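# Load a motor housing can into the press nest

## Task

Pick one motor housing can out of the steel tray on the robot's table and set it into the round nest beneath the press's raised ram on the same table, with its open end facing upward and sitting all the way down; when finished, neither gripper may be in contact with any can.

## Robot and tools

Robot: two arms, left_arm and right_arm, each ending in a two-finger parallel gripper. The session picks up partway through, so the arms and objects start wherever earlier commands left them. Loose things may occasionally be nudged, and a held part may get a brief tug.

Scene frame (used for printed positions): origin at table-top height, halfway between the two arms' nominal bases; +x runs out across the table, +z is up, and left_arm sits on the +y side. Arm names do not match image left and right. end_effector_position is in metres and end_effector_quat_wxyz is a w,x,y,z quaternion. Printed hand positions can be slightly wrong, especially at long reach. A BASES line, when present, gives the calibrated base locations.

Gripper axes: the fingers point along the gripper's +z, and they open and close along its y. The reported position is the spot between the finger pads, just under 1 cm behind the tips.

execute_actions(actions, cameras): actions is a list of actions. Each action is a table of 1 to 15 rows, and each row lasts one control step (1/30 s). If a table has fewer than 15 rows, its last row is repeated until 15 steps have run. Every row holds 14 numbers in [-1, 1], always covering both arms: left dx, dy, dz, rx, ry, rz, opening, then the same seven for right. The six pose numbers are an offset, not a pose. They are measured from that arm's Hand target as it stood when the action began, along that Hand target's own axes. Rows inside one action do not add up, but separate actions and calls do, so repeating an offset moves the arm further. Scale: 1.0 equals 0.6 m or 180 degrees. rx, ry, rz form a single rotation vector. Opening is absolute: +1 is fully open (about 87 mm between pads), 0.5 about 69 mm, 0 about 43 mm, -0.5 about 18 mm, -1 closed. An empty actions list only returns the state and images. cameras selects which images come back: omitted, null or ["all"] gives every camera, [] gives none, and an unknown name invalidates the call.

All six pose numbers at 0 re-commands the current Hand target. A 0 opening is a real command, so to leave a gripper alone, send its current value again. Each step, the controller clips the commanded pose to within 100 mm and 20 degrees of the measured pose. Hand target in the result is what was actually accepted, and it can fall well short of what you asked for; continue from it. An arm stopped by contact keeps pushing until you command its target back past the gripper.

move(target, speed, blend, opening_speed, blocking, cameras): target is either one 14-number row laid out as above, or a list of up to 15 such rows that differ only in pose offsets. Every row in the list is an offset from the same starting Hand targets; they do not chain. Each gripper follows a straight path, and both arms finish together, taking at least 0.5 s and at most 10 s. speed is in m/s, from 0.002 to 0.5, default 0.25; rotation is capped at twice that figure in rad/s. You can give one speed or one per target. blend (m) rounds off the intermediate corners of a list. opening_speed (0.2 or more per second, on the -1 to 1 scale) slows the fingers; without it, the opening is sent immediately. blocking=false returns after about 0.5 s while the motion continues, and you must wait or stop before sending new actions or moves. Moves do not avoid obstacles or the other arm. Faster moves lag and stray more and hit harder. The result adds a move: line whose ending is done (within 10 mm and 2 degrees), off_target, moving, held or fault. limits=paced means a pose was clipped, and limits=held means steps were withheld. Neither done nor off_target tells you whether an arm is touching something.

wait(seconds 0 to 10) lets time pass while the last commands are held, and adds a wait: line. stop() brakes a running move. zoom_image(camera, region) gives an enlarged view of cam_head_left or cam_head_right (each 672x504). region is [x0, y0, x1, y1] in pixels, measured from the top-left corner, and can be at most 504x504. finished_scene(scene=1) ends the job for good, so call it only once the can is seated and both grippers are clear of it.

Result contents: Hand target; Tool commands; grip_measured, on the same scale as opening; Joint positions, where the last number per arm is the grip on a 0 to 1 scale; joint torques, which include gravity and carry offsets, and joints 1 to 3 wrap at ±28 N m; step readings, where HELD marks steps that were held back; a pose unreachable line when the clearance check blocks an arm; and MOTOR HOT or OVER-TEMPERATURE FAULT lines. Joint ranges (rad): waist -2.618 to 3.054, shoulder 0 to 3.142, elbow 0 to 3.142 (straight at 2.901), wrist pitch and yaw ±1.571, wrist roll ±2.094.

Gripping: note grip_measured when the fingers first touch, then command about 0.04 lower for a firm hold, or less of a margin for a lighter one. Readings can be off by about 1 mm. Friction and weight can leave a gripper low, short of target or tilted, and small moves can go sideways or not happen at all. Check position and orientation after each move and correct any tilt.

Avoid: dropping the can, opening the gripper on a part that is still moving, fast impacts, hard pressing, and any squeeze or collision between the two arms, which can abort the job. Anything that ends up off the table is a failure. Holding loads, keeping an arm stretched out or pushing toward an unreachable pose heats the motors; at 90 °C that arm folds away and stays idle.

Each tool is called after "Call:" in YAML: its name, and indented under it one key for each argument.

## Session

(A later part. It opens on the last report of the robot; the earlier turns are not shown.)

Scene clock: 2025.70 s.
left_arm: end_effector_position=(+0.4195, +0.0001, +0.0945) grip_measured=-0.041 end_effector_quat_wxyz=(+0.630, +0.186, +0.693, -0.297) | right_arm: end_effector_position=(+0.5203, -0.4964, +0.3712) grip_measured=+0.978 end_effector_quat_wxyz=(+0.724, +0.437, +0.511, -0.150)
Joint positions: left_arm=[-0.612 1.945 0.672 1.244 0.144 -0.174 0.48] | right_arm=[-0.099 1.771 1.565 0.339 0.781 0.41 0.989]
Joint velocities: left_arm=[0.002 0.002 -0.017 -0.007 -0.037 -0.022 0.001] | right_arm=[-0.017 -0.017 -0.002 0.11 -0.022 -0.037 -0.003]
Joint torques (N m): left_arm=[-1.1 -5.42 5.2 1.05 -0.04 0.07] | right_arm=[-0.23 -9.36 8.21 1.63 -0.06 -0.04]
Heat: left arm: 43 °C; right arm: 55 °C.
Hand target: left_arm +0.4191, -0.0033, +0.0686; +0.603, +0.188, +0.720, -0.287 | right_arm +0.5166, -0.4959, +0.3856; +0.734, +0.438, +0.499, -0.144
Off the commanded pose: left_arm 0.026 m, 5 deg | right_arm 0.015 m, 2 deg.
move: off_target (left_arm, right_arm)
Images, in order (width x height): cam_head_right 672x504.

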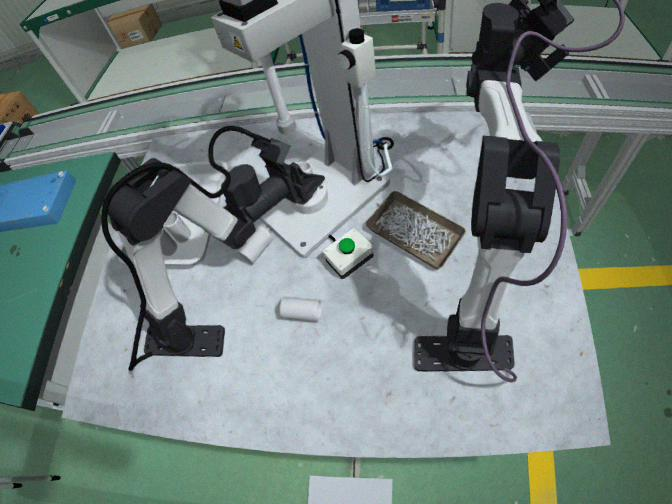

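Call:
move:
  target: [0.004,0.005,0.009,0,0,0,-0.1,0,0,0,0,0,0,1]
  speed: 0.03
  cameras: ["cam_head_right"]

Call:
zoom_image:
  camera: "cam_head_right"
  region: [280, 160, 320, 200]

Scene clock: 2032.40 s.
left_arm: end_effector_position=(+0.4250, -0.0033, +0.0933) grip_measured=-0.043 end_effector_quat_wxyz=(+0.633, +0.186, +0.690, -0.298) | right_arm: end_effector_position=(+0.5203, -0.4964, +0.3712) grip_measured=+0.978 end_effector_quat_wxyz=(+0.724, +0.437, +0.511, -0.150)
Joint positions: left_arm=[-0.612 1.971 0.697 1.252 0.144 -0.174 0.478] | right_arm=[-0.099 1.771 1.565 0.339 0.781 0.41 0.989]
Joint velocities: left_arm=[-0.007 -0.017 0.002 0.022 0.007 -0.051 0.004] | right_arm=[0.002 0.007 0.007 -0.037 0.007 0.022 -0.013]
Joint torques (N m): left_arm=[-0.42 -5.71 4.93 0.99 0 0.08] | right_arm=[-0.21 -9.36 8.21 1.63 -0.06 -0.04]
Heat: left arm: 43 °C; right arm: 55 °C.
Hand target: left_arm +0.4246, -0.0045, +0.0651; +0.603, +0.188, +0.720, -0.287 | right_arm +0.5166, -0.4959, +0.3856; +0.734, +0.438, +0.499, -0.144
Off the commanded pose: left_arm 0.028 m, 5 deg | right_arm 0.015 m, 2 deg.
move: off_target (left_arm, right_arm)
Images, in order (width x height): cam_head_right 672x504.

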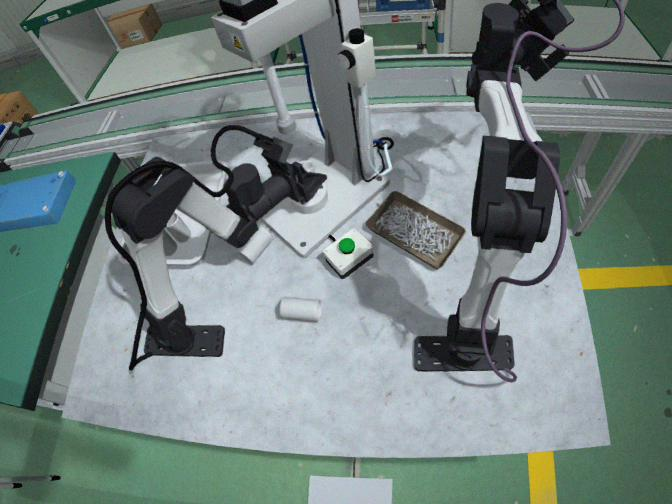

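Scaled by 12.600.

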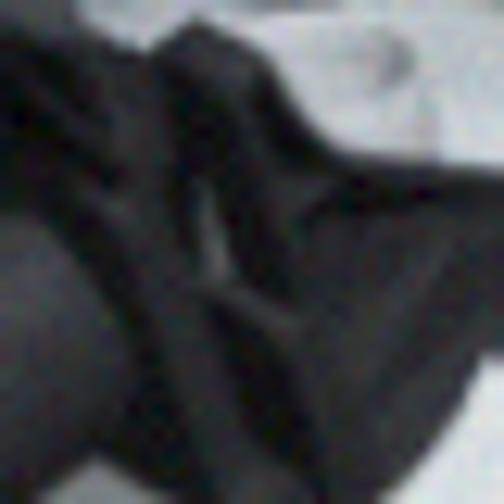

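Call:
move:
  target: [0.004,0.012,-0.007,0,0,0,-0.1,0,0,0,0,0,0,1]
  speed: 0.03
  cameras: ["cam_head_right"]

Call:
zoom_image:
  camera: "cam_head_right"
  region: [280, 160, 320, 200]

Scene clock: 2036.17 s.
left_arm: end_effector_position=(+0.4263, -0.0020, +0.0935) grip_measured=-0.043 end_effector_quat_wxyz=(+0.635, +0.186, +0.688, -0.299) | right_arm: end_effector_position=(+0.5203, -0.4964, +0.3712) grip_measured=+0.978 end_effector_quat_wxyz=(+0.724, +0.437, +0.511, -0.150)
Joint positions: left_arm=[-0.606 1.976 0.697 1.263 0.151 -0.174 0.478] | right_arm=[-0.099 1.771 1.565 0.339 0.781 0.41 0.989]
Joint velocities: left_arm=[-0.002 -0.007 -0.002 -0.051 -0.022 -0.022 -0.001] | right_arm=[-0.002 -0.012 -0.002 0.022 -0.037 -0.007 0.013]
Joint torques (N m): left_arm=[0.96 -5.87 3.6 1.11 0.15 0.09] | right_arm=[-0.23 -9.36 8.2 1.63 -0.06 -0.04]
Heat: left arm: 42 °C; right arm: 55 °C.
Hand target: left_arm +0.4253, +0.0037, +0.0620; +0.603, +0.188, +0.720, -0.287 | right_arm +0.5166, -0.4959, +0.3856; +0.734, +0.438, +0.499, -0.144
Off the commanded pose: left_arm 0.032 m, 5 deg | right_arm 0.015 m, 2 deg.
move: off_target (left_arm, right_arm)
Images, in order (width x height): cam_head_right 672x504.

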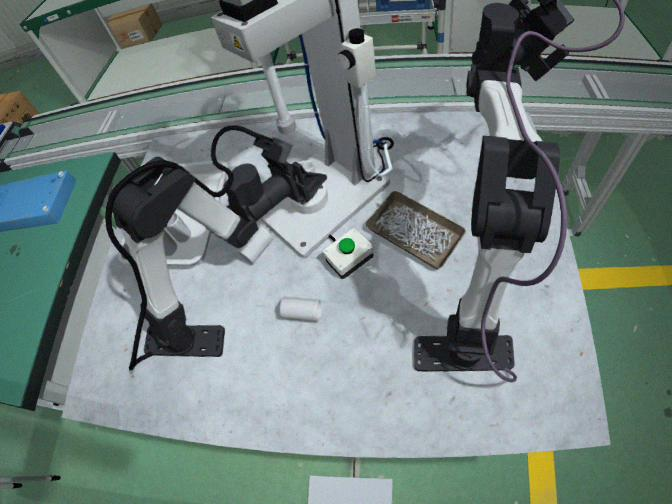

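Scaled by 12.600.

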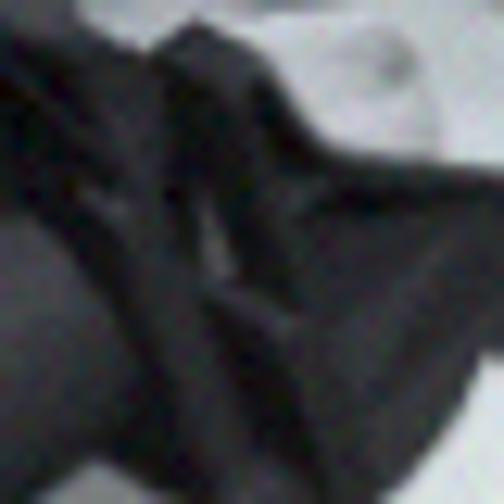

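Call:
move:
  target: [-0.02,0.0,0,0,0,0,-0.1,0,0,0,0,0,0,1]
  speed: 0.03
  cameras: []

Call:
move:
  target: [0,0.0,0,0,0,0,0.25,0,0,0,0,0,0,1]
  opening_speed: 0.2
  cameras: ["cam_head_right"]

Call:
zoom_image:
  camera: "cam_head_right"
  region: [260, 130, 340, 210]

Scene clock: 2041.87 s.
left_arm: end_effector_position=(+0.4261, -0.0022, +0.0928) grip_measured=-0.043 end_effector_quat_wxyz=(+0.632, +0.188, +0.689, -0.301) | right_arm: end_effector_position=(+0.5203, -0.4964, +0.3712) grip_measured=+0.978 end_effector_quat_wxyz=(+0.724, +0.437, +0.511, -0.150)
Joint positions: left_arm=[-0.602 1.977 0.699 1.258 0.161 -0.174 0.478] | right_arm=[-0.099 1.771 1.565 0.339 0.781 0.41 0.989]
Joint velocities: left_arm=[-0.017 -0.007 -0.002 0.081 -0.022 0.037 -0.004] | right_arm=[0.007 0.002 -0.022 -0.022 0.022 -0.051 -0.034]
Joint torques (N m): left_arm=[1.24 -9.59 4.53 0.67 0.14 0.09] | right_arm=[-0.23 -9.36 8.21 1.63 -0.06 -0.04]
Heat: left arm: 42 °C; right arm: 55 °C.
Hand target: left_arm +0.4278, +0.0043, +0.0737; +0.603, +0.189, +0.720, -0.287 | right_arm +0.5166, -0.4959, +0.3856; +0.734, +0.438, +0.499, -0.144
Off the commanded pose: left_arm 0.020 m, 5 deg | right_arm 0.015 m, 2 deg.
move: off_target (left_arm, right_arm)
No camera images: "cameras" was empty.

Scene clock: 2043.83 s.
left_arm: end_effector_position=(+0.4234, -0.0046, +0.0887) grip_measured=+0.249 end_effector_quat_wxyz=(+0.622, +0.196, +0.694, -0.306) | right_arm: end_effector_position=(+0.5203, -0.4964, +0.3712) grip_measured=+0.978 end_effector_quat_wxyz=(+0.724, +0.437, +0.511, -0.150)
Joint positions: left_arm=[-0.602 1.976 0.702 1.234 0.184 -0.174 0.625] | right_arm=[-0.099 1.771 1.565 0.339 0.781 0.41 0.989]
Joint velocities: left_arm=[-0.007 -0.012 0.002 -0.007 -0.037 -0.007 0.006] | right_arm=[0.007 -0.007 0.012 -0.007 -0.007 0.022 -0.024]
Joint torques (N m): left_arm=[1.24 -9.46 4.4 0.86 -0.09 0.13] | right_arm=[-0.23 -9.35 8.21 1.63 -0.06 -0.04]
Heat: left arm: 42 °C; right arm: 55 °C.
Hand target: left_arm +0.4278, +0.0043, +0.0736; +0.603, +0.189, +0.720, -0.287 | right_arm +0.5166, -0.4959, +0.3856; +0.734, +0.438, +0.499, -0.144
Off the commanded pose: left_arm 0.018 m, 4 deg | right_arm 0.015 m, 2 deg.
move: off_target (left_arm, right_arm)
Images, in order (width x height): cam_head_right 672x504.

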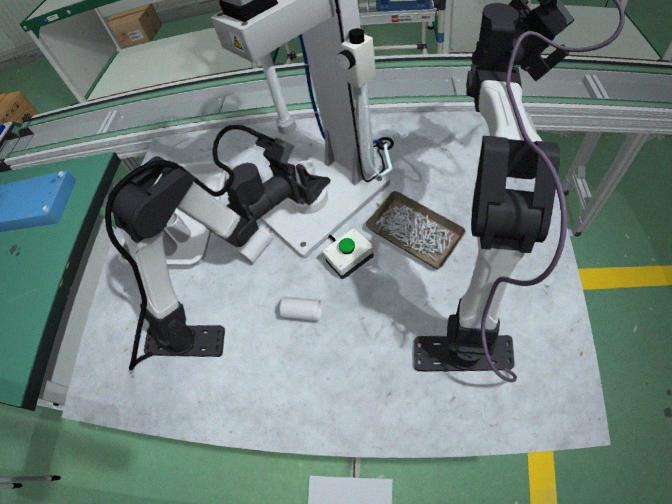

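Scaled by 6.300.

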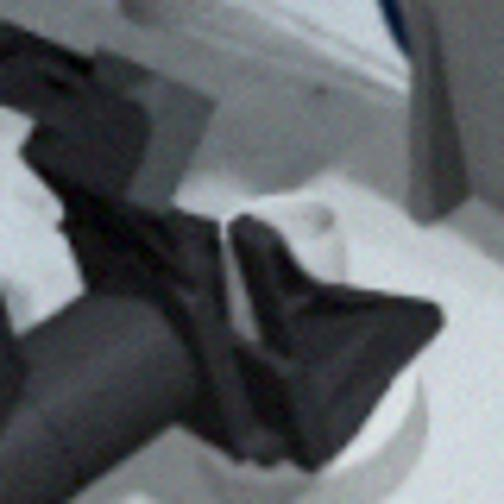

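Call:
move:
  target: [-0.025,-0.012,0,0,0,0,0.4,0,0,0,0,0,0,1]
  speed: 0.03
  cameras: []

Call:
move:
  target: [-0.01,0.0,-0.14,0,0,0,0.4,0,0,0,0,0,0,1]
  speed: 0.1
  cameras: ["cam_head_left","cam_head_right"]

Call:
zoom_image:
  camera: "cam_head_right"
  region: [260, 130, 340, 210]

Call:
zoom_image:
  camera: "cam_head_left"
  region: [260, 130, 340, 210]

Scene clock: 2049.00 s.
left_arm: end_effector_position=(+0.4247, -0.0025, +0.0893) grip_measured=+0.400 end_effector_quat_wxyz=(+0.609, +0.193, +0.710, -0.297) | right_arm: end_effector_position=(+0.5203, -0.4964, +0.3712) grip_measured=+0.978 end_effector_quat_wxyz=(+0.724, +0.437, +0.511, -0.150)
Joint positions: left_arm=[-0.602 1.936 0.717 1.134 0.169 -0.174 0.7] | right_arm=[-0.099 1.771 1.565 0.339 0.781 0.41 0.989]
Joint velocities: left_arm=[0.017 -0.022 0.002 -0.007 -0.037 0.051 0.012] | right_arm=[-0.007 -0.002 0.007 0.022 -0.022 0.007 0.008]
Joint torques (N m): left_arm=[-0.05 -11.07 5.09 1.14 -0.09 0.06] | right_arm=[-0.23 -9.36 8.21 1.63 -0.06 -0.04]
Heat: left arm: 42 °C; right arm: 55 °C.
Hand target: left_arm +0.4265, -0.0004, +0.0898; +0.603, +0.189, +0.720, -0.287 | right_arm +0.5166, -0.4959, +0.3856; +0.734, +0.438, +0.499, -0.144
Off the commanded pose: left_arm 0.003 m, 2 deg | right_arm 0.015 m, 2 deg.
move: off_target (right_arm)
No camera images: "cameras" was empty.

Scene clock: 2050.50 s.
left_arm: end_effector_position=(+0.3657, +0.0506, +0.1031) grip_measured=+0.400 end_effector_quat_wxyz=(+0.600, +0.185, +0.723, -0.287) | right_arm: end_effector_position=(+0.5203, -0.4964, +0.3712) grip_measured=+0.978 end_effector_quat_wxyz=(+0.724, +0.437, +0.511, -0.150)
Joint positions: left_arm=[-0.559 1.614 0.426 1.071 0.189 -0.173 0.7] | right_arm=[-0.099 1.771 1.565 0.339 0.781 0.41 0.989]
Joint velocities: left_arm=[-0.022 0.017 0.002 0.007 0.007 0.022 0.012] | right_arm=[-0.007 0.002 -0.012 0.022 -0.066 -0.037 -0.003]
Joint torques (N m): left_arm=[0.75 -8.49 3.77 1.56 0.19 0.19] | right_arm=[-0.21 -9.36 8.21 1.63 -0.06 -0.04]
Heat: left arm: 42 °C; right arm: 55 °C.
Hand target: left_arm +0.3639, +0.0532, +0.1070; +0.603, +0.189, +0.720, -0.286 | right_arm +0.5166, -0.4959, +0.3856; +0.734, +0.438, +0.499, -0.144
Off the commanded pose: left_arm 0.004 m, 1 deg | right_arm 0.015 m, 2 deg.
move: off_target (right_arm)

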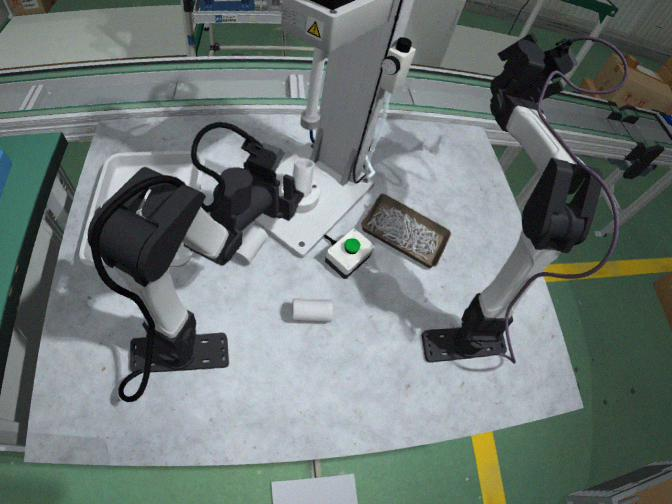

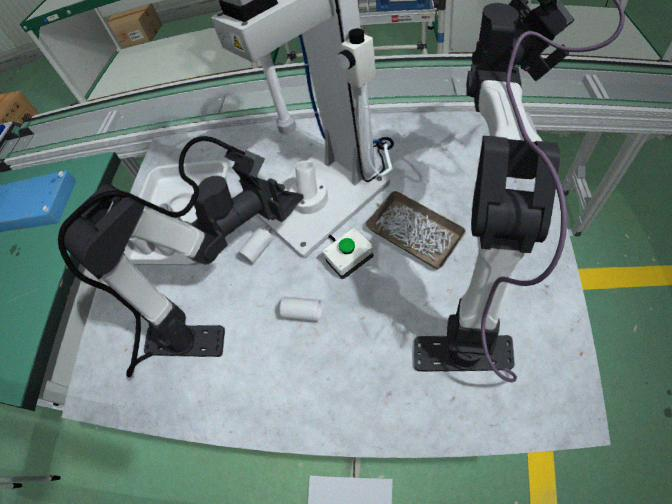

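Scaled by 6.300.

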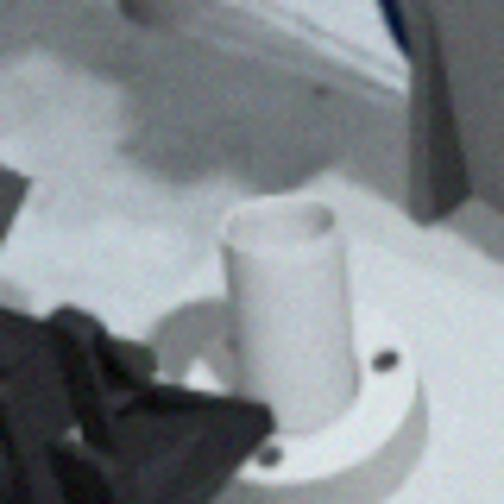

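Scaled by 6.300.

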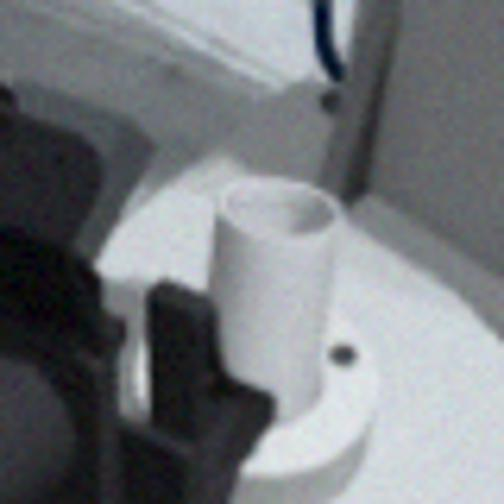

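Call:
move:
  target: [-0.01,0.0,-0.1,0,0,0,0.4,0,0,0,0,0,0,1]
  speed: 0.12
  cameras: ["cam_head_left","cam_head_right"]

Call:
zoom_image:
  camera: "cam_head_right"
  region: [280, 155, 335, 210]

Call:
zoom_image:
  camera: "cam_head_left"
  region: [275, 155, 330, 210]

Scene clock: 2072.63 s.
left_arm: end_effector_position=(+0.3211, +0.0899, +0.1211) grip_measured=+0.400 end_effector_quat_wxyz=(+0.603, +0.185, +0.721, -0.287) | right_arm: end_effector_position=(+0.5203, -0.4964, +0.3712) grip_measured=+0.978 end_effector_quat_wxyz=(+0.724, +0.437, +0.511, -0.150)
Joint positions: left_arm=[-0.494 1.261 0.25 0.898 0.253 -0.164 0.7] | right_arm=[-0.099 1.771 1.565 0.339 0.781 0.41 0.989]
Joint velocities: left_arm=[0.022 -0.032 -0.002 -0.037 0.081 0.037 -0.02] | right_arm=[-0.007 -0.007 -0.007 0.022 0.007 0.051 -0.003]
Joint torques (N m): left_arm=[0.73 -5.12 4.66 1.58 0.22 0.19] | right_arm=[-0.23 -9.36 8.21 1.63 -0.06 -0.04]
Heat: left arm: 43 °C; right arm: 55 °C.
Hand target: left_arm +0.3193, +0.0919, +0.1214; +0.603, +0.190, +0.720, -0.285 | right_arm +0.5166, -0.4959, +0.3856; +0.734, +0.438, +0.499, -0.144
Off the commanded pose: left_arm 0.003 m, 0 deg | right_arm 0.015 m, 2 deg.
move: off_target (right_arm)

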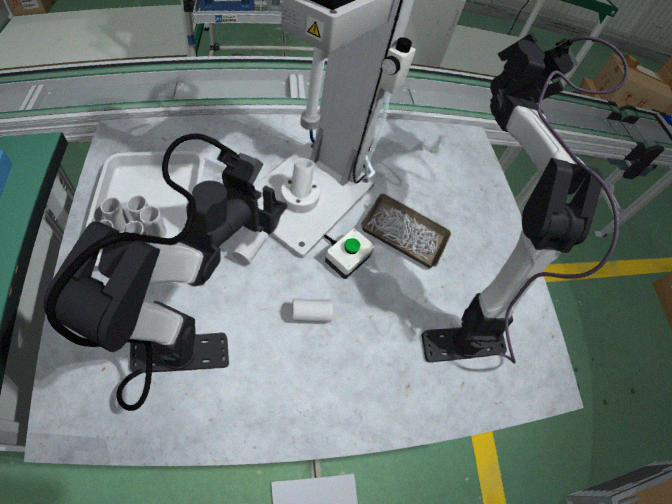

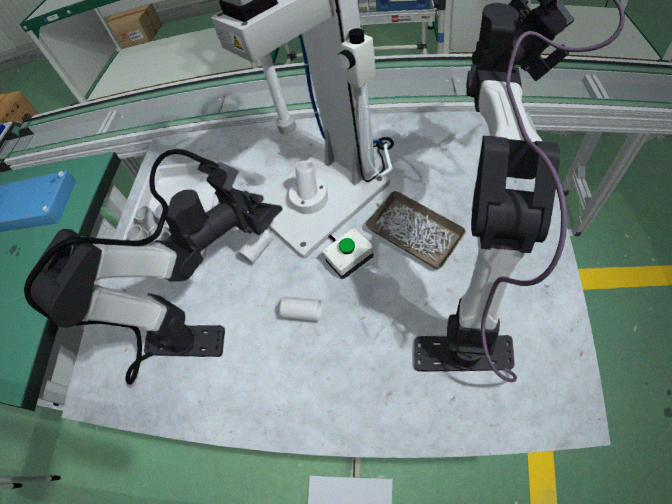

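Scaled by 9.164.

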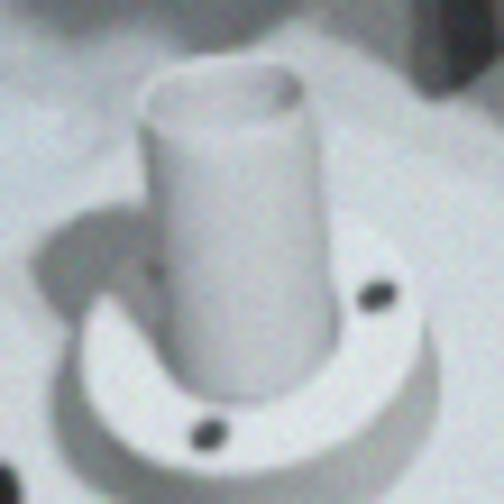

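Scaled by 9.164.

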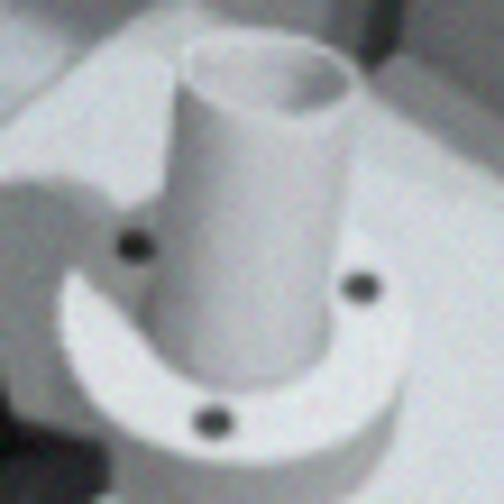

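Call:
zoom_image:
  camera: "cam_head_right"
  region: [270, 280, 330, 340]

Call:
zoom_image:
  camera: "cam_head_left"
  region: [80, 170, 180, 270]

Scaled by 8.400.

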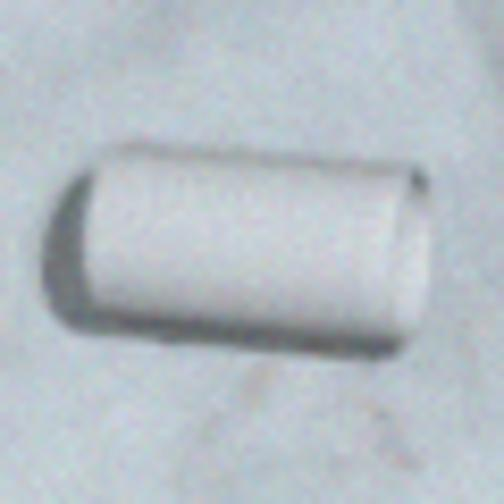

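Scaled by 5.040.

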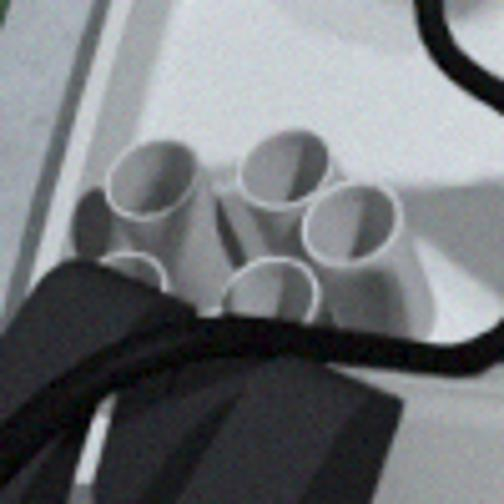

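Call:
move:
  target:
    - [0.01,0,0.1,0,0,0,0.5,0,0,0,0,0,0,1]
    - [0.02,0,0.24,0,0,0,0.5,0,0,0,0,0,0,1]
  speed: 0.08
  cameras: ["cam_head_right"]

Call:
zoom_image:
  camera: "cam_head_right"
  region: [260, 130, 340, 210]

Scene clock: 2090.33 s.
left_arm: end_effector_position=(+0.4223, +0.0044, +0.0878) grip_measured=+0.500 end_effector_quat_wxyz=(+0.601, +0.193, +0.722, -0.285) | right_arm: end_effector_position=(+0.5203, -0.4964, +0.3712) grip_measured=+0.978 end_effector_quat_wxyz=(+0.724, +0.437, +0.511, -0.150)
Joint positions: left_arm=[-0.597 1.9 0.704 1.078 0.159 -0.163 0.75] | right_arm=[-0.099 1.771 1.565 0.339 0.781 0.41 0.989]
Joint velocities: left_arm=[-0.002 -0.012 0.002 -0.022 -0.037 0.037 0.001] | right_arm=[-0.002 -0.007 -0.007 -0.051 -0.037 0.051 -0.003]
Joint torques (N m): left_arm=[-0.54 -7.38 6.3 1.63 -0.02 -0.03] | right_arm=[-0.21 -9.36 8.21 1.63 -0.06 -0.04]
Heat: left arm: 41 °C; right arm: 55 °C.
Hand target: left_arm +0.4266, -0.0004, +0.0897; +0.603, +0.188, +0.720, -0.287 | right_arm +0.5166, -0.4959, +0.3856; +0.734, +0.438, +0.499, -0.144
Off the commanded pose: left_arm 0.009 m, 0 deg | right_arm 0.015 m, 2 deg.
move: off_target (right_arm)
Images, in order (width x height): cam_head_right 672x504.

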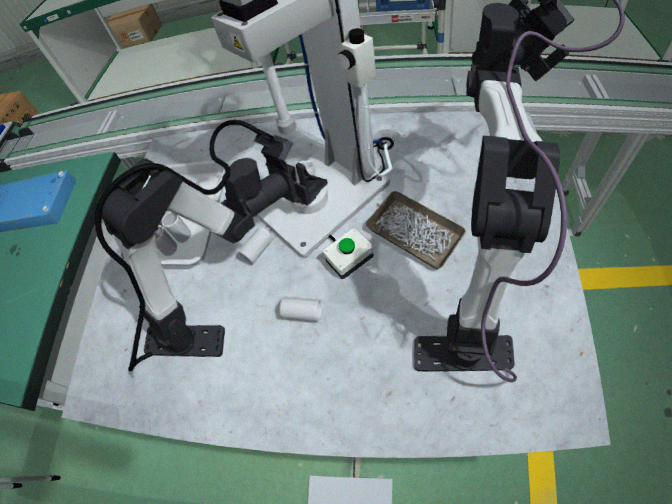

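Scaled by 6.300.

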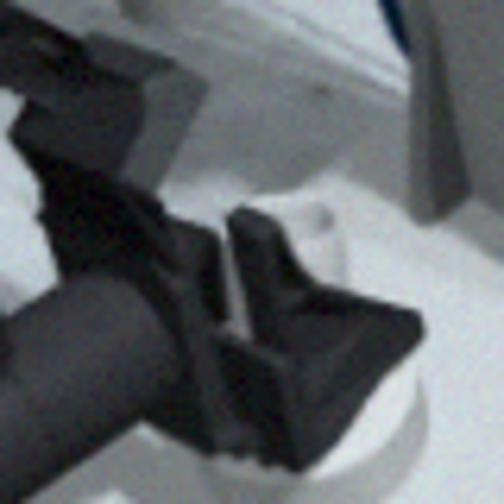

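Call:
move:
  target: [0,0,0,0,0,0,-0.02,0,0,0,0,0,0,1]
  opening_speed: 0.3
  cameras: ["cam_head_right"]

Call:
zoom_image:
  camera: "cam_head_right"
  region: [260, 130, 340, 210]

Call:
move:
  target: [0,-0.009,0,0,0,0,-0.02,0,0,0,0,0,0,1]
  speed: 0.03
  cameras: ["cam_head_right"]

Call:
zoom_image:
  camera: "cam_head_right"
  region: [260, 130, 340, 210]

Call:
move:
  target: [0,0,-0.012,0,0,0,-0.02,0,0,0,0,0,0,1]
  speed: 0.03
  cameras: ["cam_head_right"]

Call:
zoom_image:
  camera: "cam_head_right"
  region: [260, 130, 340, 210]

Scene clock: 2098.83 s.
left_arm: end_effector_position=(+0.4218, +0.0014, +0.0898) grip_measured=-0.020 end_effector_quat_wxyz=(+0.602, +0.194, +0.719, -0.287) | right_arm: end_effector_position=(+0.5203, -0.4964, +0.3712) grip_measured=+0.978 end_effector_quat_wxyz=(+0.724, +0.437, +0.511, -0.150)
Joint positions: left_arm=[-0.603 1.9 0.709 1.08 0.158 -0.164 0.49] | right_arm=[-0.099 1.771 1.565 0.339 0.781 0.41 0.989]
Joint velocities: left_arm=[0.007 -0.017 -0.017 -0.007 -0.11 -0.037 0.006] | right_arm=[-0.007 -0.017 0.002 -0.022 0.066 0.051 0.003]
Joint torques (N m): left_arm=[-0.03 -7.38 6.08 1.63 0.01 -0.02] | right_arm=[-0.23 -9.35 8.23 1.63 -0.06 -0.04]
Heat: left arm: 42 °C; right arm: 55 °C.
Hand target: left_arm +0.4266, -0.0004, +0.0897; +0.603, +0.188, +0.720, -0.287 | right_arm +0.5166, -0.4959, +0.3856; +0.734, +0.438, +0.499, -0.144
Off the commanded pose: left_arm 0.005 m, 1 deg | right_arm 0.015 m, 2 deg.
move: off_target (right_arm)
Images, in order (width x height): cam_head_right 672x504.

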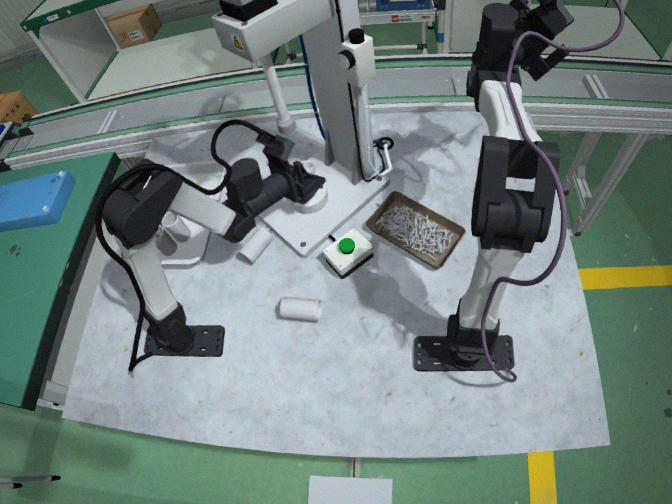

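Scaled by 6.300.

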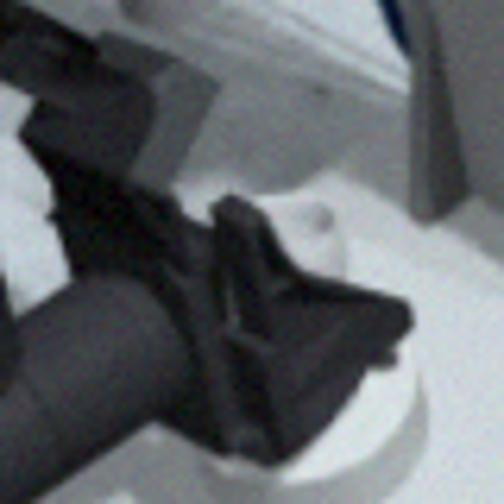

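Scene clock: 2099.63 s.
left_arm: end_effector_position=(+0.4204, -0.0009, +0.0898) grip_measured=-0.020 end_effector_quat_wxyz=(+0.603, +0.193, +0.719, -0.286) | right_arm: end_effector_position=(+0.5203, -0.4964, +0.3712) grip_measured=+0.978 end_effector_quat_wxyz=(+0.724, +0.437, +0.511, -0.150)
Joint positions: left_arm=[-0.613 1.9 0.709 1.08 0.145 -0.165 0.49] | right_arm=[-0.099 1.771 1.565 0.339 0.781 0.41 0.989]
Joint velocities: left_arm=[-0.032 -0.027 -0.017 -0.081 0.007 -0.022 0.001] | right_arm=[-0.012 0.002 0.007 -0.051 0.095 -0.066 -0.003]
Joint torques (N m): left_arm=[-0.47 -7.94 5.89 1.6 0.04 -0.04] | right_arm=[-0.23 -9.35 8.21 1.63 -0.06 -0.04]
Heat: left arm: 42 °C; right arm: 55 °C.
Hand target: left_arm +0.4232, -0.0046, +0.0907; +0.603, +0.188, +0.720, -0.287 | right_arm +0.5166, -0.4959, +0.3856; +0.734, +0.438, +0.499, -0.144
Off the commanded pose: left_arm 0.005 m, 1 deg | right_arm 0.015 m, 2 deg.
move: off_target (right_arm)
Images, in order (width x height): cam_head_right 672x504.

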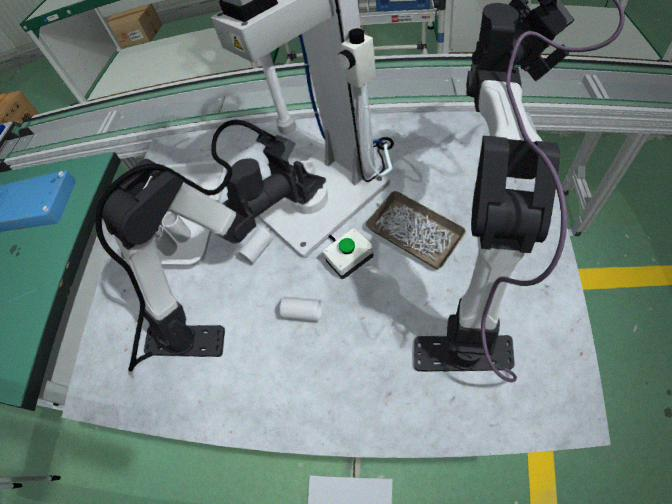

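Scaled by 6.300.

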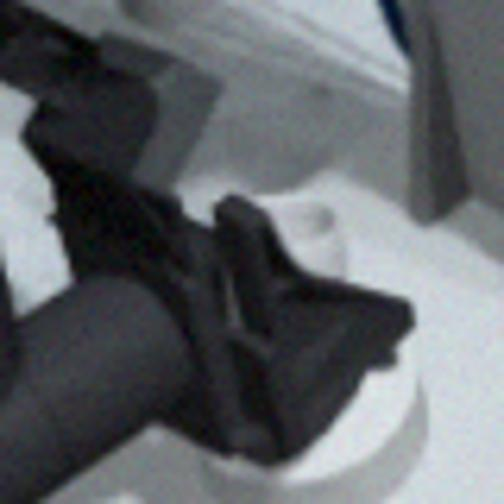

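Scene clock: 2100.33 s.
left_arm: end_effector_position=(+0.4204, -0.0009, +0.0898) grip_measured=-0.020 end_effector_quat_wxyz=(+0.603, +0.193, +0.720, -0.286) | right_arm: end_effector_position=(+0.5203, -0.4964, +0.3712) grip_measured=+0.978 end_effector_quat_wxyz=(+0.724, +0.437, +0.511, -0.150)
Joint positions: left_arm=[-0.613 1.9 0.709 1.08 0.145 -0.165 0.49] | right_arm=[-0.099 1.771 1.565 0.339 0.781 0.41 0.989]
Joint velocities: left_arm=[-0.022 0.002 0.007 -0.081 -0.051 0.007 0.006] | right_arm=[-0.007 0.002 0.002 0.081 -0.051 -0.037 -0.008]
Joint torques (N m): left_arm=[-0.28 -10.13 3.44 1.63 0.02 -0.04] | right_arm=[-0.23 -9.36 8.23 1.63 -0.06 -0.04]
Heat: left arm: 42 °C; right arm: 55 °C.
Hand target: left_arm +0.4178, +0.0000, +0.0916; +0.603, +0.188, +0.720, -0.287 | right_arm +0.5166, -0.4959, +0.3856; +0.734, +0.438, +0.499, -0.144
Off the commanded pose: left_arm 0.003 m, 1 deg | right_arm 0.015 m, 2 deg.
move: off_target (right_arm)
Images, in order (width x height): cam_head_right 672x504.

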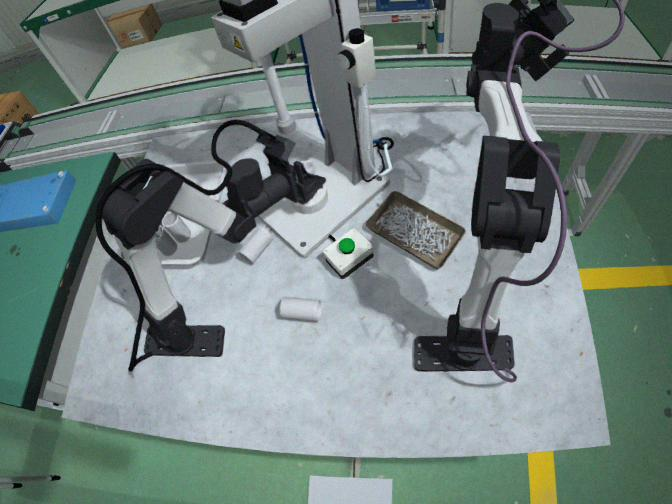

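Scaled by 6.300.

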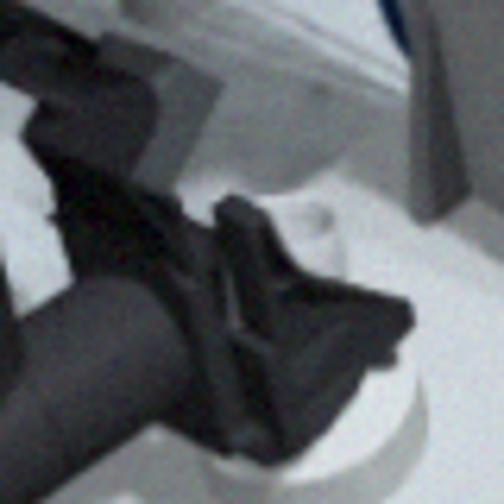

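Call:
move:
  target: [0,0,0.008,0,0,0,-0.1,0,0,0,0,0,0,1]
  opening_speed: 0.3
  cameras: []

Call:
move:
  target: [0.025,0,0,0,0,0,-0.1,0,0,0,0,0,0,1]
  speed: 0.03
  cameras: []

Call:
move:
  target: [0.0,0.01,0,0,0,0,-0.1,0,0,0,0,0,0,1]
  speed: 0.03
  cameras: []

Call:
move:
  target: [0.0,0,0.015,0,0,0,-0.1,0,0,0,0,0,0,1]
  speed: 0.03
  cameras: ["cam_head_right"]

Call:
zoom_image:
  camera: "cam_head_right"
  region: [260, 130, 340, 210]

Scene clock: 2109.00 s.
left_arm: end_effector_position=(+0.4204, -0.0009, +0.0898) grip_measured=-0.037 end_effector_quat_wxyz=(+0.603, +0.193, +0.720, -0.286) | right_arm: end_effector_position=(+0.5203, -0.4964, +0.3712) grip_measured=+0.978 end_effector_quat_wxyz=(+0.724, +0.437, +0.511, -0.150)
Joint positions: left_arm=[-0.613 1.9 0.709 1.08 0.145 -0.165 0.482] | right_arm=[-0.099 1.771 1.565 0.339 0.781 0.41 0.989]
Joint velocities: left_arm=[-0.002 -0.027 -0.012 -0.066 -0.022 -0.051 0.004] | right_arm=[-0.017 0.012 0.002 0.037 -0.051 0.037 0.008]
Joint torques (N m): left_arm=[-0.5 -8.73 5.09 1.58 -0.03 -0.06] | right_arm=[-0.23 -9.36 8.21 1.63 -0.06 -0.04]
Heat: left arm: 44 °C; right arm: 55 °C.
Hand target: left_arm +0.4214, -0.0031, +0.0909; +0.603, +0.188, +0.720, -0.287 | right_arm +0.5166, -0.4959, +0.3856; +0.734, +0.438, +0.499, -0.144
Off the commanded pose: left_arm 0.003 m, 1 deg | right_arm 0.015 m, 2 deg.
move: off_target (right_arm)
No camera images: "cameras" was empty.

Scene clock: 2110.03 s.
left_arm: end_effector_position=(+0.4224, -0.0037, +0.0905) grip_measured=-0.038 end_effector_quat_wxyz=(+0.615, +0.191, +0.708, -0.289) | right_arm: end_effector_position=(+0.5203, -0.4964, +0.3712) grip_measured=+0.978 end_effector_quat_wxyz=(+0.724, +0.437, +0.511, -0.150)
Joint positions: left_arm=[-0.618 1.931 0.707 1.148 0.137 -0.165 0.481] | right_arm=[-0.099 1.771 1.565 0.339 0.781 0.41 0.989]
Joint velocities: left_arm=[0.007 -0.007 0.007 0.081 -0.022 -0.066 0.011] | right_arm=[0.002 0.007 0.002 -0.037 0.007 0.037 0.018]
Joint torques (N m): left_arm=[-0.69 -6.98 3.45 1.61 0.01 -0.07] | right_arm=[-0.23 -9.36 8.21 1.63 -0.06 -0.04]
Heat: left arm: 44 °C; right arm: 55 °C.
Hand target: left_arm +0.4183, -0.0039, +0.0764; +0.603, +0.188, +0.720, -0.287 | right_arm +0.5166, -0.4959, +0.3856; +0.734, +0.438, +0.499, -0.144
Off the commanded pose: left_arm 0.015 m, 2 deg | right_arm 0.015 m, 2 deg.
move: off_target (left_arm, right_arm)
No camera images: "cameras" was empty.

Scene clock: 2110.73 s.
left_arm: end_effector_position=(+0.4236, -0.0025, +0.0904) grip_measured=-0.038 end_effector_quat_wxyz=(+0.617, +0.190, +0.707, -0.288) | right_arm: end_effector_position=(+0.5203, -0.4964, +0.3712) grip_measured=+0.978 end_effector_quat_wxyz=(+0.724, +0.437, +0.511, -0.150)
Joint positions: left_arm=[-0.615 1.935 0.706 1.155 0.138 -0.165 0.481] | right_arm=[-0.099 1.771 1.565 0.339 0.781 0.41 0.989]
Joint velocities: left_arm=[-0.012 -0.002 0.022 0.007 -0.007 -0.007 -0.004] | right_arm=[0.012 -0.007 -0.022 0.007 0.022 0.022 -0.018]
Joint torques (N m): left_arm=[0.7 -6.79 3.48 1.62 0.16 -0.04] | right_arm=[-0.21 -9.36 8.2 1.63 -0.06 -0.04]
Heat: left arm: 44 °C; right arm: 55 °C.
Hand target: left_arm +0.4220, +0.0008, +0.0752; +0.603, +0.188, +0.720, -0.287 | right_arm +0.5166, -0.4959, +0.3856; +0.734, +0.438, +0.499, -0.144
Off the commanded pose: left_arm 0.016 m, 2 deg | right_arm 0.015 m, 2 deg.
move: off_target (left_arm, right_arm)
No camera images: "cameras" was empty.

Scene clock: 2111.50 s.
left_arm: end_effector_position=(+0.4264, -0.0043, +0.0887) grip_measured=-0.039 end_effector_quat_wxyz=(+0.619, +0.189, +0.705, -0.290) | right_arm: end_effector_position=(+0.5203, -0.4964, +0.3712) grip_measured=+0.978 end_effector_quat_wxyz=(+0.724, +0.437, +0.511, -0.150)
Joint positions: left_arm=[-0.615 1.956 0.717 1.174 0.138 -0.166 0.481] | right_arm=[-0.099 1.771 1.565 0.339 0.781 0.41 0.989]
Joint velocities: left_arm=[-0.017 0.002 -0.012 0.022 0.022 -0.007 -0.006] | right_arm=[-0.002 0.012 -0.007 0.007 -0.007 0.022 0.013]
Joint torques (N m): left_arm=[0.29 -6.42 5.41 1.32 0.14 -0.02] | right_arm=[-0.23 -9.36 8.21 1.63 -0.06 -0.04]
Heat: left arm: 44 °C; right arm: 55 °C.
Hand target: left_arm +0.4288, -0.0049, +0.0740; +0.603, +0.188, +0.720, -0.287 | right_arm +0.5166, -0.4959, +0.3856; +0.734, +0.438, +0.499, -0.144
Off the commanded pose: left_arm 0.015 m, 3 deg | right_arm 0.015 m, 2 deg.
move: off_target (left_arm, right_arm)
Images, in order (width x height): cam_head_right 672x504.

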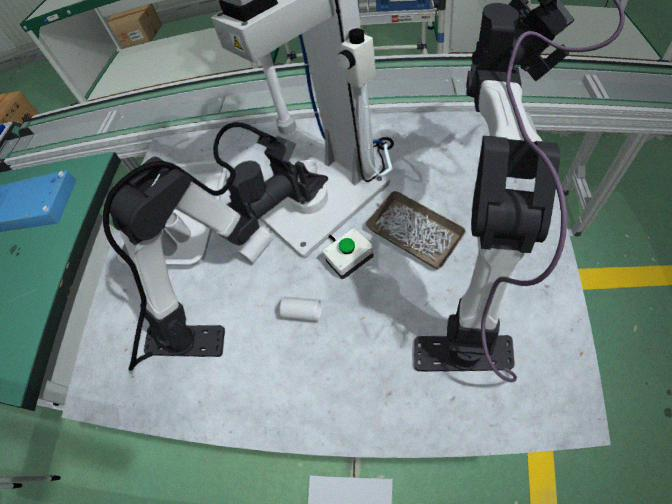

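Scaled by 6.300.

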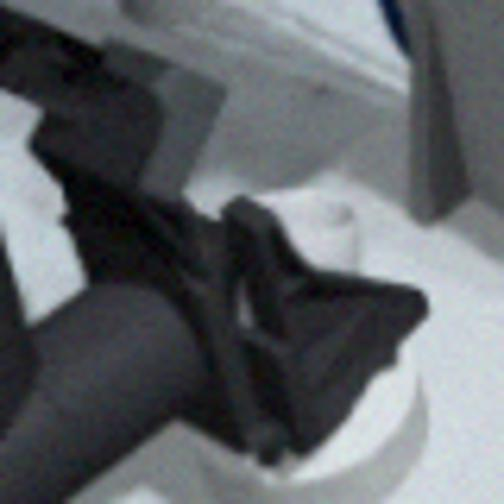

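Call:
move:
  target: [-0.026,0.0045,-0.02,0,0,0,-0.1,0,0,0,0,0,0,1]
  speed: 0.03
  cameras: ["cam_head_right"]

Call:
zoom_image:
  camera: "cam_head_right"
  region: [260, 130, 340, 210]

Scene clock: 2121.27 s.
left_arm: end_effector_position=(+0.4245, -0.0020, +0.0896) grip_measured=-0.039 end_effector_quat_wxyz=(+0.609, +0.194, +0.712, -0.292) | right_arm: end_effector_position=(+0.5203, -0.4964, +0.3712) grip_measured=+0.978 end_effector_quat_wxyz=(+0.724, +0.437, +0.511, -0.150)
Joint positions: left_arm=[-0.604 1.929 0.717 1.123 0.161 -0.167 0.481] | right_arm=[-0.099 1.771 1.565 0.339 0.781 0.41 0.989]
Joint velocities: left_arm=[-0.017 0.002 0.007 -0.007 -0.066 0.022 -0.006] | right_arm=[0.012 -0.012 0.002 -0.037 0.051 -0.051 -0.034]
Joint torques (N m): left_arm=[1.21 -11.93 3.63 1.28 0.11 0.02] | right_arm=[-0.24 -9.36 8.21 1.63 -0.06 -0.04]
Heat: left arm: 43 °C; right arm: 55 °C.
Hand target: left_arm +0.4246, +0.0057, +0.0905; +0.603, +0.189, +0.720, -0.287 | right_arm +0.5166, -0.4959, +0.3856; +0.734, +0.438, +0.499, -0.144
Off the commanded pose: left_arm 0.008 m, 1 deg | right_arm 0.015 m, 2 deg.
move: off_target (right_arm)
Images, in order (width x height): cam_head_right 672x504.

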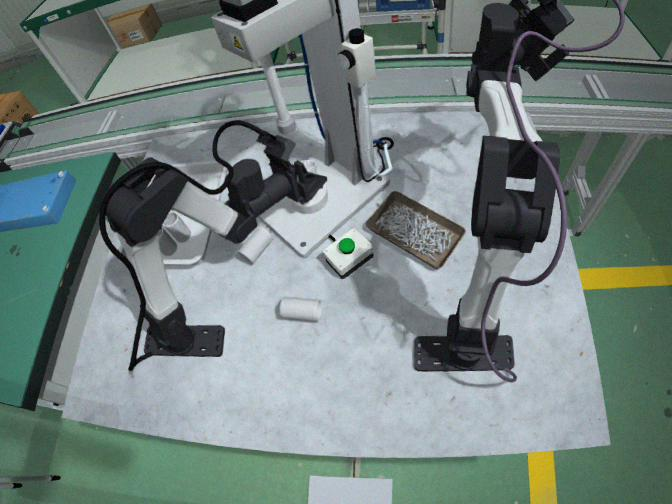

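Scaled by 6.300.

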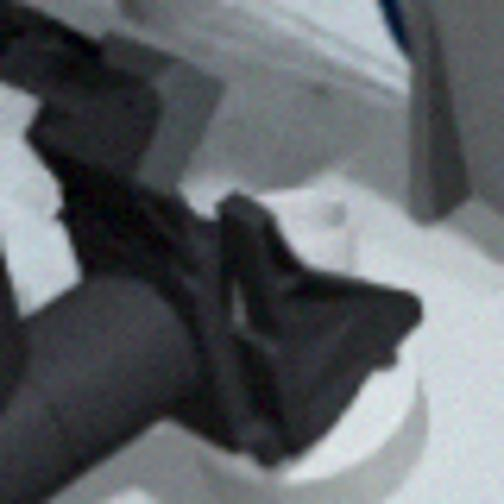

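Call:
move:
  target: [0.0,0.006,-0.0127,0,0,0,-0.1,0,0,0,0,0,0,1]
  speed: 0.03
  cameras: ["cam_head_right"]

Call:
zoom_image:
  camera: "cam_head_right"
  region: [260, 130, 340, 210]

Scene clock: 2125.00 s.
left_arm: end_effector_position=(+0.4206, +0.0009, +0.0921) grip_measured=-0.039 end_effector_quat_wxyz=(+0.607, +0.199, +0.710, -0.298) | right_arm: end_effector_position=(+0.5203, -0.4964, +0.3712) grip_measured=+0.978 end_effector_quat_wxyz=(+0.724, +0.437, +0.511, -0.150)
Joint positions: left_arm=[-0.594 1.909 0.7 1.12 0.187 -0.167 0.481] | right_arm=[-0.099 1.771 1.565 0.339 0.781 0.41 0.989]
Joint velocities: left_arm=[0.007 -0.007 -0.002 -0.051 -0.007 -0.037 0.004] | right_arm=[-0.002 -0.007 -0.007 0.037 0.007 0.022 -0.008]
Joint torques (N m): left_arm=[1.69 -11.7 2.7 1.35 -0.04 0.04] | right_arm=[-0.23 -9.36 8.21 1.63 -0.06 -0.04]
Heat: left arm: 44 °C; right arm: 55 °C.
Hand target: left_arm +0.4211, +0.0134, +0.0908; +0.603, +0.189, +0.720, -0.286 | right_arm +0.5166, -0.4959, +0.3856; +0.734, +0.438, +0.499, -0.144
Off the commanded pose: left_arm 0.013 m, 2 deg | right_arm 0.015 m, 2 deg.
move: off_target (left_arm, right_arm)
Images, in order (width x height): cam_head_right 672x504.

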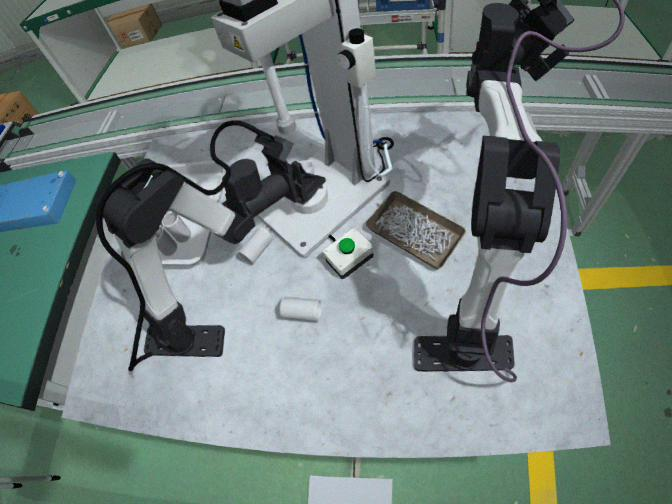

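Scaled by 6.300.

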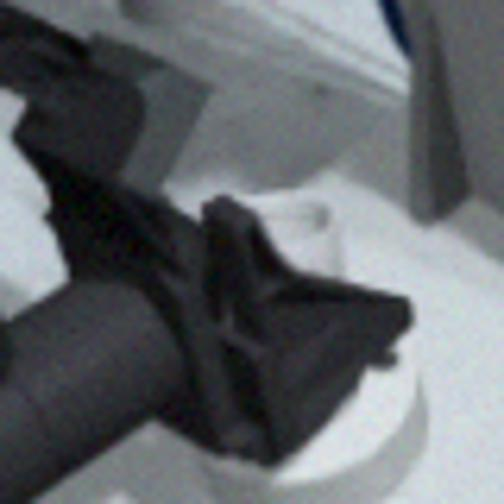

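Call:
move:
  target: [0.012,-0.004,0,0,0,0,-0.1,0,0,0,0,0,0,1]
  speed: 0.02
  cameras: ["cam_head_right"]

Call:
zoom_image:
  camera: "cam_head_right"
  region: [260, 130, 340, 210]

Scene clock: 2128.83 s.
left_arm: end_effector_position=(+0.4193, +0.0017, +0.0932) grip_measured=-0.039 end_effector_quat_wxyz=(+0.610, +0.199, +0.706, -0.299) | right_arm: end_effector_position=(+0.5203, -0.4964, +0.3712) grip_measured=+0.978 end_effector_quat_wxyz=(+0.724, +0.437, +0.511, -0.150)
Joint positions: left_arm=[-0.594 1.909 0.689 1.141 0.188 -0.167 0.481] | right_arm=[-0.099 1.771 1.565 0.339 0.781 0.41 0.989]
Joint velocities: left_arm=[-0.022 -0.002 -0.037 0.007 -0.007 -0.081 0.004] | right_arm=[0.002 -0.007 0.007 -0.11 -0.007 0.066 0.003]
Joint torques (N m): left_arm=[0.8 -9.54 2.5 1.49 -0.11 0.03] | right_arm=[-0.23 -9.36 8.21 1.63 -0.06 -0.04]
Heat: left arm: 44 °C; right arm: 55 °C.
Hand target: left_arm +0.4181, +0.0110, +0.0842; +0.603, +0.189, +0.720, -0.287 | right_arm +0.5166, -0.4959, +0.3856; +0.734, +0.438, +0.499, -0.144
Off the commanded pose: left_arm 0.013 m, 3 deg | right_arm 0.015 m, 2 deg.
move: off_target (left_arm, right_arm)
Images, in order (width x height): cam_head_right 672x504.

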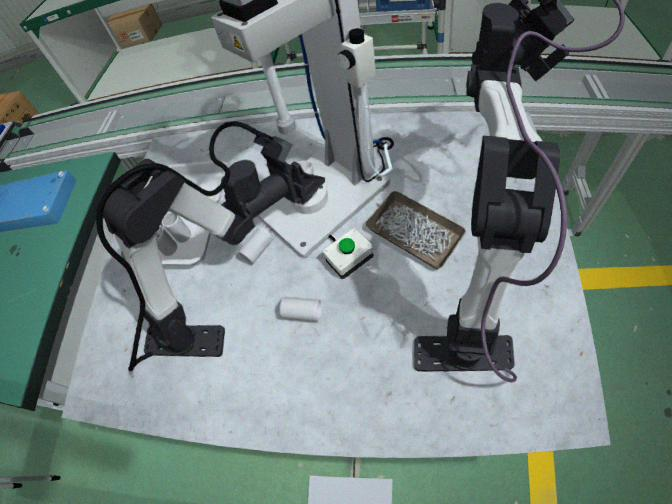

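Scaled by 6.300.

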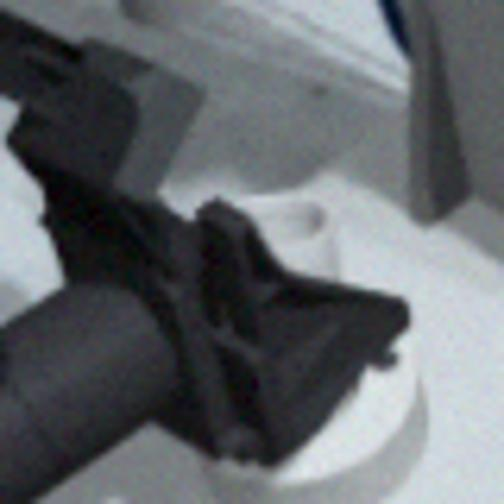

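Call:
move:
  target: [0.025,-0.004,0.008,0,0.005,0,-0.1,0,0,0,0,0,0,1]
  speed: 0.02
  cameras: ["cam_head_right"]

Call:
zoom_image:
  camera: "cam_head_right"
  region: [260, 130, 340, 210]

Scene clock: 2132.40 s.
left_arm: end_effector_position=(+0.4211, +0.0011, +0.0908) grip_measured=-0.039 end_effector_quat_wxyz=(+0.616, +0.194, +0.704, -0.296) | right_arm: end_effector_position=(+0.5203, -0.4964, +0.3712) grip_measured=+0.978 end_effector_quat_wxyz=(+0.724, +0.437, +0.511, -0.150)
Joint positions: left_arm=[-0.599 1.93 0.689 1.174 0.17 -0.167 0.481] | right_arm=[-0.099 1.771 1.565 0.339 0.781 0.41 0.989]
Joint velocities: left_arm=[0.012 0.007 -0.032 0.022 0.051 0.007 -0.013] | right_arm=[-0.002 0.002 0.002 0.037 -0.037 0.051 -0.013]
Joint torques (N m): left_arm=[-0.28 -6.79 2.76 1.46 -0.06 0.05] | right_arm=[-0.23 -9.36 8.21 1.63 -0.06 -0.04]
Heat: left arm: 44 °C; right arm: 55 °C.
Hand target: left_arm +0.4170, +0.0051, +0.0691; +0.597, +0.190, +0.725, -0.285 | right_arm +0.5166, -0.4959, +0.3856; +0.734, +0.438, +0.499, -0.144
Off the commanded pose: left_arm 0.022 m, 3 deg | right_arm 0.015 m, 2 deg.
move: off_target (left_arm, right_arm)
Images, in order (width x height): cam_head_right 672x504.

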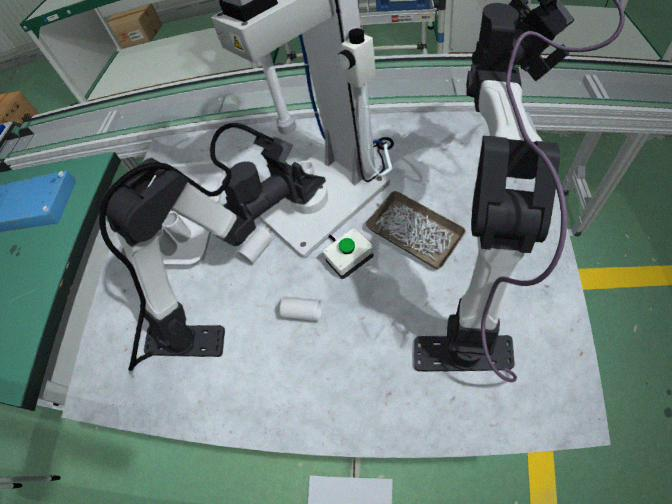

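Scaled by 6.300.

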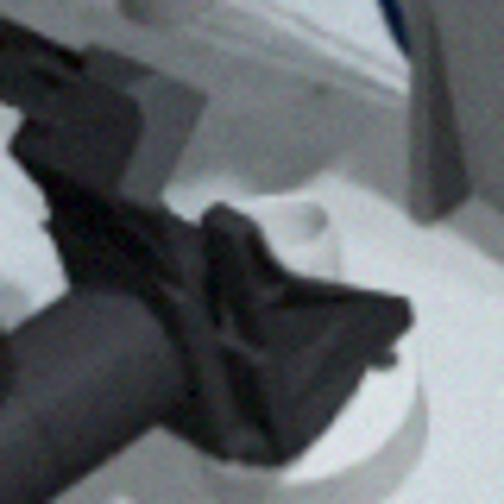

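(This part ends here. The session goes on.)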